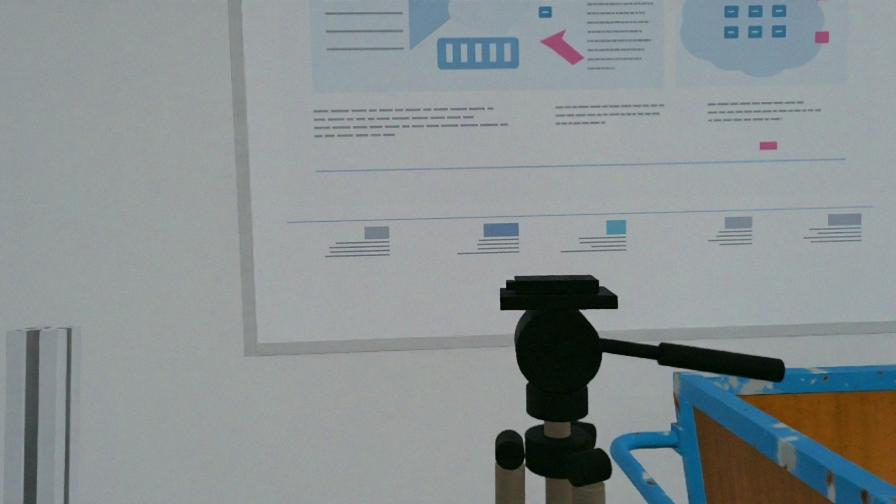

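Emit:
move --base '{"x_m_s":-0.25,"for_s":2.3}' --cameras '[]'

Emit:
move --base '{"turn_rad_s":-0.85,"for_s":1.88}' --cameras '["head_camera","left_wrist_camera"]'

Scene clock: 578.33 s.
Joint torques (N m): left_arm=[-12.66 0.72 0.65 -12.4 -0.1 -3.83 0.11] | right_arm=[2.32 -6.05 -2.45 -6.82 0.14 -1.43 -0.39]
Motor temperatures (°C): left_arm=[36 33 33 42 43 40 41] | right_arm=[36 38 31 38 38 39 36]
Wrist force (N): left_arm=[-0.2 -14.8 -4.7] | right_arm=[-8.9 -3.3 -11.4]
Wrist torque (N m): left_arm=[0.24 -0.24 0.21] | right_arm=[-0.01 -0.70 -0.36]
Wrist force, peak (N): left_arm=[-0.5 -15.4 -5.7] | right_arm=[-9.0 -3.5 -11.6]
move: done
base_odometry: x=+0.088 y=+0.568 heading=+0.011
base_status: done (sent for 2.3 of 2.3 s)
joint_positions: torso_squat_rad=+1.000 torso_shift_rad=+0.000 torso_pitch_rad=+0.000 torso_yaw_rad=+0.000 left_shoulder_pitch_rad=+0.096 left_shoulder_roll_rad=+0.015 left_shoulder_yaw_rad=+0.033 left_elbow_rad=-1.201 left_forearm_roll_rad=+0.000 left_wrist_pitch_rad=-0.392 left_hand_roll_rad=-1.571 left_gripper_m=+0.031 right_shoulder_pitch_rad=+0.600 right_shoulder_roll_rad=-0.200 right_shoulder_yaw_rad=+0.000 right_elbow_rad=-1.300 right_forearm_roll_rad=+0.000 right_wrist_pitch_rad=+0.000 right_hand_roll_rad=+0.000 right_gripper_m=+0.100 head_pan_rad=+0.000 head_tilt_rad=+0.100
joint_status: not commanded
wheel_motors_off: 0
motor_effort: left_wheel=-16(35) right_wheel=+18(54)
chest: x=-0.2279 y=+0.0003 z=+0.9681 quat_wxyz=(+1.000, +0.000, +0.000, +0.000) (m; base frame)
left_hand: x=+0.2224 y=+0.2574 z=+0.6135 quat_wxyz=(+0.529, +0.503, -0.462, -0.504) (m; base frame)
right_hand: x=-0.0658 y=-0.3760 z=+0.4311 quat_wxyz=(+0.930, -0.120, -0.347, +0.000) (m; base frame)
pictures: none
No camera images: "cameras" was empty.

Scene clock: 582.23 s.
Joint torques (N m): left_arm=[-12.81 0.56 0.49 -12.45 -0.13 -4.28 -0.14] | right_arm=[2.47 -5.3 -2.25 -6.66 0.23 -1.5 -0.45]
Motor temperatures (°C): left_arm=[36 33 33 42 43 40 41] | right_arm=[35 38 31 38 38 39 36]
Wrist force (N): left_arm=[-0.3 -15.2 -4.6] | right_arm=[-8.9 -3.4 -11.4]
Wrist torque (N m): left_arm=[0.03 -0.25 0.19] | right_arm=[0.01 -0.70 -0.35]
Wrist force, peak (N): left_arm=[-0.3 -15.5 -5.4] | right_arm=[-9.0 -3.4 -11.5]
move: done
base_odometry: x=+0.088 y=+0.568 heading=-1.575
base_status: done (sent for 1.87 of 1.87 s)
joint_positions: torso_squat_rad=+1.000 torso_shift_rad=+0.000 torso_pitch_rad=+0.000 torso_yaw_rad=+0.000 left_shoulder_pitch_rad=+0.096 left_shoulder_roll_rad=+0.015 left_shoulder_yaw_rad=+0.033 left_elbow_rad=-1.201 left_forearm_roll_rad=+0.000 left_wrist_pitch_rad=-0.392 left_hand_roll_rad=-1.571 left_gripper_m=+0.031 right_shoulder_pitch_rad=+0.600 right_shoulder_roll_rad=-0.200 right_shoulder_yaw_rad=+0.000 right_elbow_rad=-1.300 right_forearm_roll_rad=+0.000 right_wrist_pitch_rad=+0.000 right_hand_roll_rad=+0.000 right_gripper_m=+0.100 head_pan_rad=+0.000 head_tilt_rad=+0.100
joint_status: not commanded
wheel_motors_off: 0
motor_effort: left_wheel=+16(53) right_wheel=+3(51)
chest: x=-0.2279 y=+0.0003 z=+0.9681 quat_wxyz=(+1.000, +0.000, +0.000, +0.000) (m; base frame)
left_hand: x=+0.2224 y=+0.2574 z=+0.6134 quat_wxyz=(+0.529, +0.503, -0.462, -0.504) (m; base frame)
right_hand: x=-0.0658 y=-0.3760 z=+0.4311 quat_wxyz=(+0.930, -0.120, -0.347, +0.000) (m; base frame)
pictures: head_camera, left_wrist_camera
camera_calibration:
head_camera: T_world_to_cam=[[-0.0525904, -0.998247, -0.0271524, 0.0268949], [-0.0510941, 0.0298442, -0.998248, 1.2124], [0.997308, -0.0511109, -0.0525741, 0.207955], [0, 0, 0, 1]] pos_world=[-0.144034, 0.00129332, 1.22194]
left_wrist_camera: T_world_to_cam=[[0.0313683, -0.999498, 0.00446118, 0.246926], [-0.533979, -0.0205311, -0.845249, 0.674504], [0.844916, 0.0241319, -0.534355, 0.21248], [0, 0, 0, 1]] pos_world=[0.172897, 0.255523, 0.682561]

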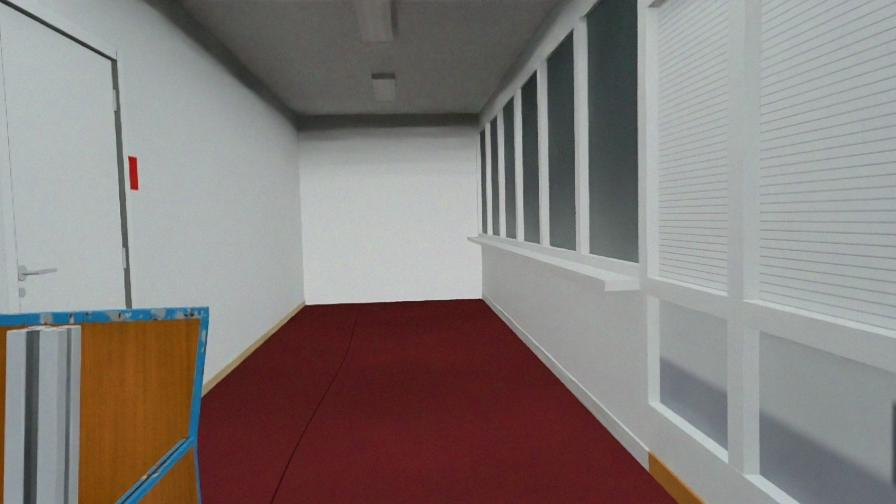

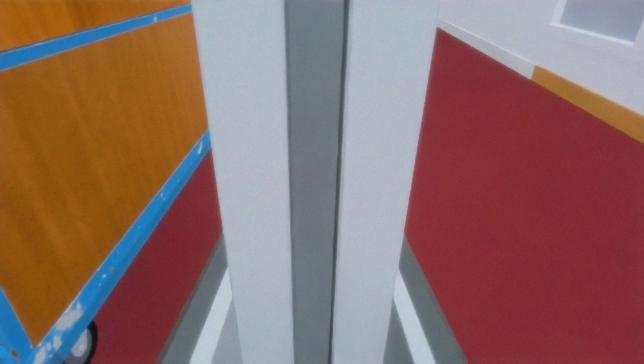

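Emit:
move --base '{"x_m_s":0.4,"for_s":3.333}' --joints '{"left_shoulder_yaw_rad":0}' --cameras '[]'

Emit:
move --base '{"turn_rad_s":0.85,"for_s":1.85}' --joints '{"torso_squat_rad":0.35}' --cameras '["head_camera"]'

Emit:
move --joints '{"left_hand_roll_rad":0}' --min_time_s 2 --cameras '["head_camera"]'

Scene clock: 594.30 s.
Joint torques (N m): left_arm=[-12.11 1.13 -0.5 -12.07 0.02 -4.38 0.03] | right_arm=[3.03 -5.59 -2.19 -6.62 0.34 -1.47 -0.56]
Motor temperatures (°C): left_arm=[36 33 33 43 43 40 41] | right_arm=[35 38 31 38 38 39 36]
Wrist force (N): left_arm=[-0.2 -15.5 -5.4] | right_arm=[-9.0 -3.3 -11.4]
Wrist torque (N m): left_arm=[-0.25 -0.23 0.21] | right_arm=[-0.01 -0.71 -0.36]
Wrist force, peak (N): left_arm=[0.1 -15.8 -6.3] | right_arm=[-9.2 -3.5 -11.4]
move: done
base_odometry: x=+0.082 y=-0.766 heading=-1.576
base_status: done (sent for 3.33 of 3.33 s)
joint_positions: torso_squat_rad=+1.000 torso_shift_rad=+0.000 torso_pitch_rad=+0.000 torso_yaw_rad=+0.000 left_shoulder_pitch_rad=+0.096 left_shoulder_roll_rad=+0.015 left_shoulder_yaw_rad=+0.000 left_elbow_rad=-1.201 left_forearm_roll_rad=+0.000 left_wrist_pitch_rad=-0.392 left_hand_roll_rad=-1.571 left_gripper_m=+0.031 right_shoulder_pitch_rad=+0.600 right_shoulder_roll_rad=-0.200 right_shoulder_yaw_rad=+0.000 right_elbow_rad=-1.300 right_forearm_roll_rad=+0.000 right_wrist_pitch_rad=+0.000 right_hand_roll_rad=+0.000 right_gripper_m=+0.100 head_pan_rad=+0.000 head_tilt_rad=+0.100
joint_status: all done
wheel_motors_off: 0
motor_effort: left_wheel=-10(49) right_wheel=+10(50)
chest: x=-0.2278 y=+0.0003 z=+0.9682 quat_wxyz=(+1.000, +0.000, +0.000, +0.000) (m; base frame)
left_hand: x=+0.2233 y=+0.2413 z=+0.6132 quat_wxyz=(+0.521, +0.494, -0.471, -0.512) (m; base frame)
right_hand: x=-0.0657 y=-0.3760 z=+0.4311 quat_wxyz=(+0.930, -0.120, -0.347, +0.000) (m; base frame)
pictures: none
No camera images: "cameras" was empty.

Scene clock: 598.20 s.
Joint torques (N m): left_arm=[-12.48 0.73 0.38 -12.38 0.02 -4.16 0.03] | right_arm=[2.98 -5.44 -2.07 -6.77 0.45 -1.56 -0.4]
Motor temperatures (°C): left_arm=[36 33 33 43 43 40 41] | right_arm=[35 38 31 38 38 39 36]
Wrist force (N): left_arm=[0.0 -14.8 -4.6] | right_arm=[-8.6 -3.3 -11.3]
Wrist torque (N m): left_arm=[0.05 -0.17 0.21] | right_arm=[-0.06 -0.67 -0.38]
Wrist force, peak (N): left_arm=[0.1 -16.1 -5.1] | right_arm=[-9.2 -3.2 -11.6]
move: done
base_odometry: x=+0.082 y=-0.766 heading=+0.011
base_status: done (sent for 1.87 of 1.87 s)
joint_positions: torso_squat_rad=+0.350 torso_shift_rad=+0.000 torso_pitch_rad=+0.000 torso_yaw_rad=+0.000 left_shoulder_pitch_rad=+0.096 left_shoulder_roll_rad=+0.015 left_shoulder_yaw_rad=+0.000 left_elbow_rad=-1.201 left_forearm_roll_rad=+0.000 left_wrist_pitch_rad=-0.392 left_hand_roll_rad=-1.571 left_gripper_m=+0.031 right_shoulder_pitch_rad=+0.600 right_shoulder_roll_rad=-0.200 right_shoulder_yaw_rad=+0.000 right_elbow_rad=-1.300 right_forearm_roll_rad=+0.000 right_wrist_pitch_rad=+0.000 right_hand_roll_rad=+0.000 right_gripper_m=+0.100 head_pan_rad=+0.000 head_tilt_rad=+0.100
joint_status: all done
wheel_motors_off: 0
motor_effort: left_wheel=+5(46) right_wheel=+15(48)
chest: x=-0.2278 y=+0.0004 z=+1.2475 quat_wxyz=(+1.000, +0.000, +0.000, +0.000) (m; base frame)
left_hand: x=+0.2233 y=+0.2413 z=+0.8925 quat_wxyz=(+0.521, +0.494, -0.471, -0.512) (m; base frame)
right_hand: x=-0.0658 y=-0.3759 z=+0.7105 quat_wxyz=(+0.930, -0.120, -0.347, +0.000) (m; base frame)
pictures: head_camera
camera_calibration:
head_camera: T_world_to_cam=[[-0.0526075, -0.998247, -0.0271198, 0.0344918], [-0.0512727, 0.0298217, -0.998239, 1.49121], [0.997298, -0.0511244, -0.0527516, 0.222757], [0, 0, 0, 1]] pos_world=[-0.143882, 0.00134919, 1.50127]

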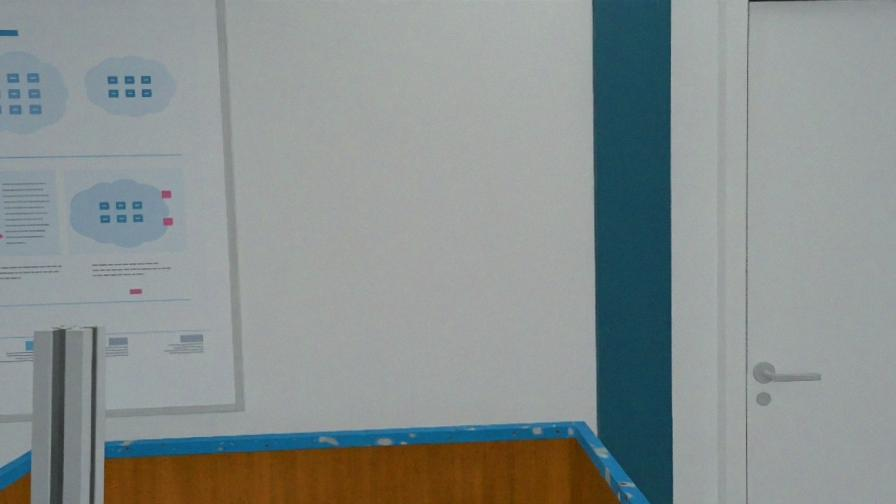

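Scene clock: 600.50 s.
Joint torques (N m): left_arm=[-12.68 1.06 -0.38 -12.66 0.08 -4.09 -0.08] | right_arm=[2.63 -5.41 -2.58 -6.5 0.41 -1.47 -0.42]
Motor temperatures (°C): left_arm=[36 33 33 43 43 40 41] | right_arm=[35 38 31 38 38 39 36]
Wrist force (N): left_arm=[-16.1 -0.5 -4.0] | right_arm=[-8.7 -3.2 -11.2]
Wrist torque (N m): left_arm=[-0.18 -0.44 0.22] | right_arm=[-0.06 -0.67 -0.38]
Wrist force, peak (N): left_arm=[-16.4 0.2 -4.6] | right_arm=[-8.8 -3.4 -11.6]
move: done
base_odometry: x=+0.082 y=-0.766 heading=+0.011
base_status: not commanded
joint_positions: torso_squat_rad=+0.350 torso_shift_rad=+0.000 torso_pitch_rad=+0.000 torso_yaw_rad=+0.000 left_shoulder_pitch_rad=+0.096 left_shoulder_roll_rad=+0.015 left_shoulder_yaw_rad=+0.000 left_elbow_rad=-1.201 left_forearm_roll_rad=+0.000 left_wrist_pitch_rad=-0.392 left_hand_roll_rad=+0.000 left_gripper_m=+0.031 right_shoulder_pitch_rad=+0.600 right_shoulder_roll_rad=-0.200 right_shoulder_yaw_rad=+0.000 right_elbow_rad=-1.300 right_forearm_roll_rad=+0.000 right_wrist_pitch_rad=+0.000 right_hand_roll_rad=+0.000 right_gripper_m=+0.100 head_pan_rad=+0.000 head_tilt_rad=+0.100
joint_status: all done
wheel_motors_off: 0
motor_effort: left_wheel=+5(6) right_wheel=+16(19)
chest: x=-0.2278 y=+0.0004 z=+1.2475 quat_wxyz=(+1.000, +0.000, +0.000, +0.000) (m; base frame)
left_hand: x=+0.2233 y=+0.2413 z=+0.8925 quat_wxyz=(+0.731, +0.016, -0.682, +0.006) (m; base frame)
right_hand: x=-0.0658 y=-0.3759 z=+0.7105 quat_wxyz=(+0.930, -0.120, -0.347, +0.000) (m; base frame)
pictures: head_camera
camera_calibration:
head_camera: T_world_to_cam=[[-0.0526076, -0.998247, -0.0271198, 0.0344918], [-0.0512727, 0.0298217, -0.998239, 1.49121], [0.997298, -0.0511245, -0.0527517, 0.222757], [0, 0, 0, 1]] pos_world=[-0.143882, 0.00134921, 1.50127]

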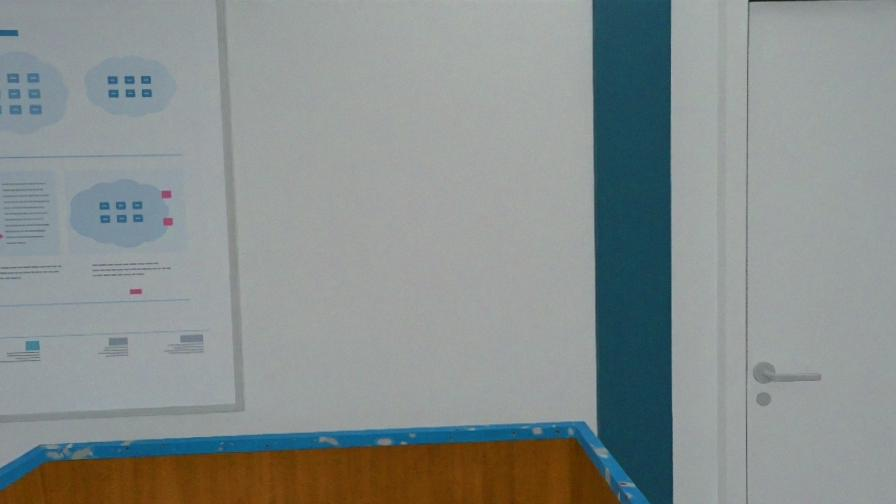

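Emit:
move --joints '{"torso_pitch_rad":0.6,"left_shoulder_pitch_rad":-0.361,"left_shoulder_roll_rad":0.436,"left_shoulder_yaw_rad":0,"left_elbow_rad":-1.846,"left_forearm_roll_rad":0,"left_wrist_pitch_rad":0.566,"left_hand_roll_rad":0.433}' --cameras '[]'

Emit:
move --base '{"x_m_s":0.25,"for_s":1.533}' --cameras '["head_camera"]'

Emit:
move --joints '{"torso_squat_rad":0.8,"torso_shift_rad":0.35,"torso_pitch_rad":1.1,"left_shoulder_pitch_rad":-0.716,"left_shoulder_roll_rad":0.637,"left_shoulder_yaw_rad":0,"left_elbow_rad":-1.951,"left_forearm_roll_rad":0.272,"left_wrist_pitch_rad":1.194,"left_hand_roll_rad":0.444}' --min_time_s 3.5 --cameras '["head_camera"]'

Scene clock: 610.20 s.
Joint torques (N m): left_arm=[-11.63 6.18 4.14 -12.74 -0.8 -3.74 -0.2] | right_arm=[15.33 -6.16 -2.68 -0.06 0.11 -0.22 -0.39]
Motor temperatures (°C): left_arm=[36 33 33 43 43 40 41] | right_arm=[35 38 31 38 38 39 36]
Wrist force (N): left_arm=[-13.8 0.4 -11.0] | right_arm=[-5.3 -3.4 -12.7]
Wrist torque (N m): left_arm=[-0.13 -0.43 0.30] | right_arm=[-0.01 -0.46 -0.34]
Wrist force, peak (N): left_arm=[-20.6 -2.1 -1.3] | right_arm=[-8.9 -3.4 -11.5]
move: done
base_odometry: x=+0.081 y=-0.766 heading=+0.011
base_status: not commanded
joint_positions: torso_squat_rad=+0.350 torso_shift_rad=+0.000 torso_pitch_rad=+0.600 torso_yaw_rad=+0.000 left_shoulder_pitch_rad=-0.360 left_shoulder_roll_rad=+0.436 left_shoulder_yaw_rad=+0.000 left_elbow_rad=-1.845 left_forearm_roll_rad=+0.000 left_wrist_pitch_rad=+0.567 left_hand_roll_rad=+0.433 left_gripper_m=+0.031 right_shoulder_pitch_rad=+0.600 right_shoulder_roll_rad=-0.200 right_shoulder_yaw_rad=+0.000 right_elbow_rad=-1.300 right_forearm_roll_rad=+0.000 right_wrist_pitch_rad=+0.000 right_hand_roll_rad=+0.000 right_gripper_m=+0.100 head_pan_rad=+0.000 head_tilt_rad=+0.100
joint_status: all done
wheel_motors_off: 0
motor_effort: left_wheel=+5(11) right_wheel=+19(23)
chest: x=-0.0531 y=+0.0004 z=+1.1934 quat_wxyz=(+0.955, +0.000, +0.296, +0.000) (m; base frame)
left_hand: x=+0.4208 y=+0.2804 z=+0.8579 quat_wxyz=(+0.867, -0.001, -0.498, +0.001) (m; base frame)
right_hand: x=-0.2226 y=-0.3759 z=+0.6587 quat_wxyz=(+0.991, -0.115, -0.057, +0.036) (m; base frame)
pictures: none
No camera images: "cameras" was empty.

Scene clock: 612.80 s.
Joint torques (N m): left_arm=[-9.99 6.13 4.73 -13.23 -0.61 -3.14 0.03] | right_arm=[15.67 -5.54 -1.93 -0.16 0.12 -0.21 -0.47]
Motor temperatures (°C): left_arm=[36 33 33 44 43 40 41] | right_arm=[35 38 31 38 38 39 36]
Wrist force (N): left_arm=[-13.7 0.3 -11.2] | right_arm=[-5.5 -3.4 -12.5]
Wrist torque (N m): left_arm=[-0.22 -0.44 0.30] | right_arm=[-0.02 -0.50 -0.34]
Wrist force, peak (N): left_arm=[-13.8 0.4 -12.5] | right_arm=[-5.5 -3.3 -13.2]
move: done
base_odometry: x=+0.465 y=-0.761 heading=+0.011
base_status: done (sent for 1.53 of 1.53 s)
joint_positions: torso_squat_rad=+0.350 torso_shift_rad=+0.000 torso_pitch_rad=+0.601 torso_yaw_rad=+0.000 left_shoulder_pitch_rad=-0.360 left_shoulder_roll_rad=+0.436 left_shoulder_yaw_rad=+0.000 left_elbow_rad=-1.845 left_forearm_roll_rad=+0.000 left_wrist_pitch_rad=+0.566 left_hand_roll_rad=+0.433 left_gripper_m=+0.031 right_shoulder_pitch_rad=+0.600 right_shoulder_roll_rad=-0.200 right_shoulder_yaw_rad=+0.000 right_elbow_rad=-1.300 right_forearm_roll_rad=+0.000 right_wrist_pitch_rad=+0.000 right_hand_roll_rad=+0.000 right_gripper_m=+0.100 head_pan_rad=+0.000 head_tilt_rad=+0.100
joint_status: not commanded
wheel_motors_off: 0
motor_effort: left_wheel=+5(42) right_wheel=-11(46)
chest: x=-0.0530 y=+0.0004 z=+1.1934 quat_wxyz=(+0.955, +0.000, +0.296, +0.000) (m; base frame)
left_hand: x=+0.4209 y=+0.2804 z=+0.8579 quat_wxyz=(+0.867, -0.001, -0.498, +0.001) (m; base frame)
right_hand: x=-0.2226 y=-0.3759 z=+0.6587 quat_wxyz=(+0.991, -0.115, -0.057, +0.036) (m; base frame)
pictures: head_camera
camera_calibration:
head_camera: T_world_to_cam=[[-0.0588072, -0.998242, 0.00735909, 0.000746495], [-0.606084, 0.0298452, -0.794841, 1.17402], [0.793224, -0.0512026, -0.606774, 0.695918], [0, 0, 0, 1]] pos_world=[0.159577, 0.00133918, 1.35541]

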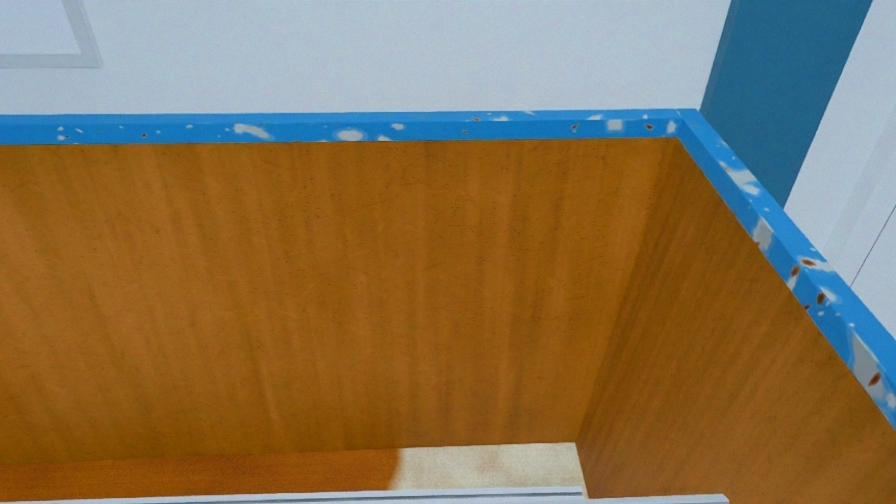

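Scene clock: 616.63 s.
Joint torques (N m): left_arm=[-7.14 8.63 5.4 -11.21 -0.26 -1.11 0.4] | right_arm=[22.28 -3.85 -1.35 5.19 0.09 0.83 -0.54]
Motor temperatures (°C): left_arm=[36 33 33 44 43 40 41] | right_arm=[35 38 31 38 38 39 36]
Wrist force (N): left_arm=[-6.2 0.2 -18.8] | right_arm=[-2.2 -3.7 -12.4]
Wrist torque (N m): left_arm=[-0.32 -0.36 0.29] | right_arm=[0.04 -0.31 -0.31]
Wrist force, peak (N): left_arm=[-6.0 -0.1 -19.1] | right_arm=[-5.3 -3.4 -13.1]
move: done
base_odometry: x=+0.465 y=-0.761 heading=+0.011
base_status: not commanded
joint_positions: torso_squat_rad=+0.800 torso_shift_rad=+0.350 torso_pitch_rad=+1.101 torso_yaw_rad=+0.000 left_shoulder_pitch_rad=-0.715 left_shoulder_roll_rad=+0.636 left_shoulder_yaw_rad=+0.000 left_elbow_rad=-1.950 left_forearm_roll_rad=+0.272 left_wrist_pitch_rad=+1.194 left_hand_roll_rad=+0.444 left_gripper_m=+0.031 right_shoulder_pitch_rad=+0.600 right_shoulder_roll_rad=-0.200 right_shoulder_yaw_rad=+0.000 right_elbow_rad=-1.300 right_forearm_roll_rad=+0.000 right_wrist_pitch_rad=+0.000 right_hand_roll_rad=+0.000 right_gripper_m=+0.100 head_pan_rad=+0.000 head_tilt_rad=+0.100
joint_status: all done
wheel_motors_off: 0
motor_effort: left_wheel=+4(9) right_wheel=-7(12)
chest: x=+0.2152 y=+0.0003 z=+0.8788 quat_wxyz=(+0.852, +0.000, +0.523, +0.000) (m; base frame)
left_hand: x=+0.5652 y=+0.2652 z=+0.4145 quat_wxyz=(+0.985, +0.000, -0.172, +0.001) (m; base frame)
right_hand: x=-0.1901 y=-0.3760 z=+0.4910 quat_wxyz=(+0.974, -0.103, +0.190, +0.063) (m; base frame)
pictures: head_camera
camera_calibration:
head_camera: T_world_to_cam=[[-0.0481676, -0.998236, 0.0346958, -0.00752973], [-0.912947, 0.0299066, -0.406981, 0.811736], [0.405226, -0.0512788, -0.912777, 0.644753], [0, 0, 0, 1]] pos_world=[0.479439, 0.0012694, 0.919138]

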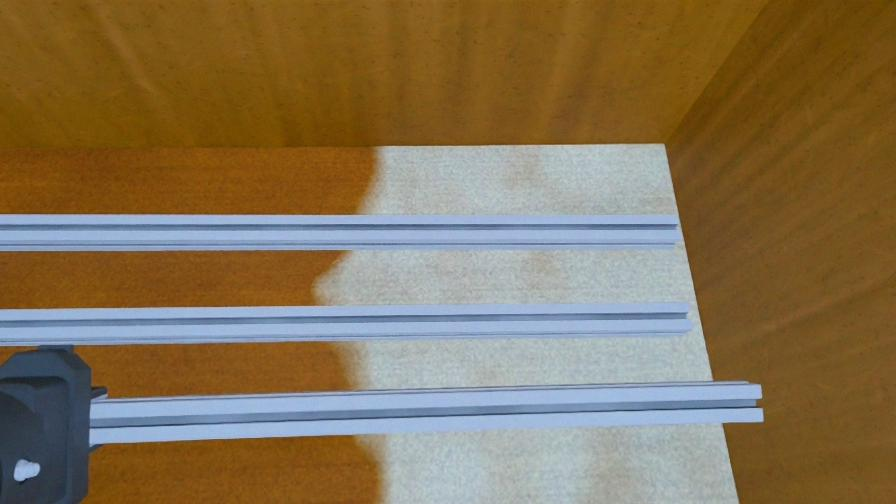

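Emit:
move --joints '{"left_shoulder_pitch_rad":-1.152,"left_shoulder_roll_rad":0.587,"left_elbow_rad":-1.296,"left_forearm_roll_rad":0.471,"left_wrist_pitch_rad":1.688,"left_hand_roll_rad":0.193}' --min_time_s 2.5 --cameras '["head_camera"]'

Scene clock: 623.70 s.
Joint torques (N m): left_arm=[-45.26 16.99 9.74 -9.95 0.08 1.56 0.5] | right_arm=[22.42 -3.28 -2.12 4.85 0.04 0.56 -0.52]
Motor temperatures (°C): left_arm=[36 33 33 43 43 40 41] | right_arm=[36 38 31 38 38 39 36]
Wrist force (N): left_arm=[4.2 0.1 -18.3] | right_arm=[-2.4 -3.4 -12.3]
Wrist torque (N m): left_arm=[-0.23 -0.14 -0.03] | right_arm=[-0.01 -0.33 -0.30]
Wrist force, peak (N): left_arm=[-0.3 -51.4 -19.5] | right_arm=[-2.5 -3.6 -12.6]
move: done
base_odometry: x=+0.465 y=-0.761 heading=+0.011
base_status: not commanded
joint_positions: torso_squat_rad=+0.801 torso_shift_rad=+0.347 torso_pitch_rad=+1.094 torso_yaw_rad=+0.002 left_shoulder_pitch_rad=-1.143 left_shoulder_roll_rad=+0.585 left_shoulder_yaw_rad=-0.002 left_elbow_rad=-1.295 left_forearm_roll_rad=+0.471 left_wrist_pitch_rad=+1.688 left_hand_roll_rad=+0.193 left_gripper_m=+0.031 right_shoulder_pitch_rad=+0.600 right_shoulder_roll_rad=-0.200 right_shoulder_yaw_rad=+0.000 right_elbow_rad=-1.300 right_forearm_roll_rad=+0.000 right_wrist_pitch_rad=+0.000 right_hand_roll_rad=+0.000 right_gripper_m=+0.100 head_pan_rad=+0.000 head_tilt_rad=+0.100
joint_status: all done
wheel_motors_off: 0
motor_effort: left_wheel=+35(38) right_wheel=+35(44)
chest: x=+0.2124 y=-0.0004 z=+0.8810 quat_wxyz=(+0.854, +0.001, +0.520, +0.001) (m; base frame)
left_hand: x=+0.5113 y=+0.2730 z=+0.3617 quat_wxyz=(+0.984, +0.003, +0.176, -0.006) (m; base frame)
right_hand: x=-0.1899 y=-0.3758 z=+0.4893 quat_wxyz=(+0.975, -0.102, +0.187, +0.063) (m; base frame)
pictures: head_camera
camera_calibration:
head_camera: T_world_to_cam=[[-0.0475945, -0.99837, 0.0314907, -0.00572202], [-0.910133, 0.0303548, -0.413203, 0.814974], [0.411574, -0.048327, -0.910094, 0.644131], [0, 0, 0, 1]] pos_world=[0.476356, 0.00067782, 0.92315]

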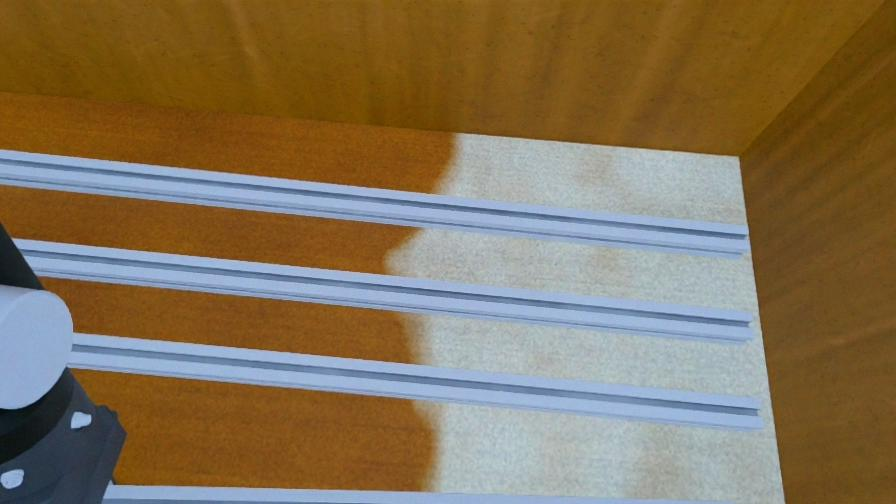

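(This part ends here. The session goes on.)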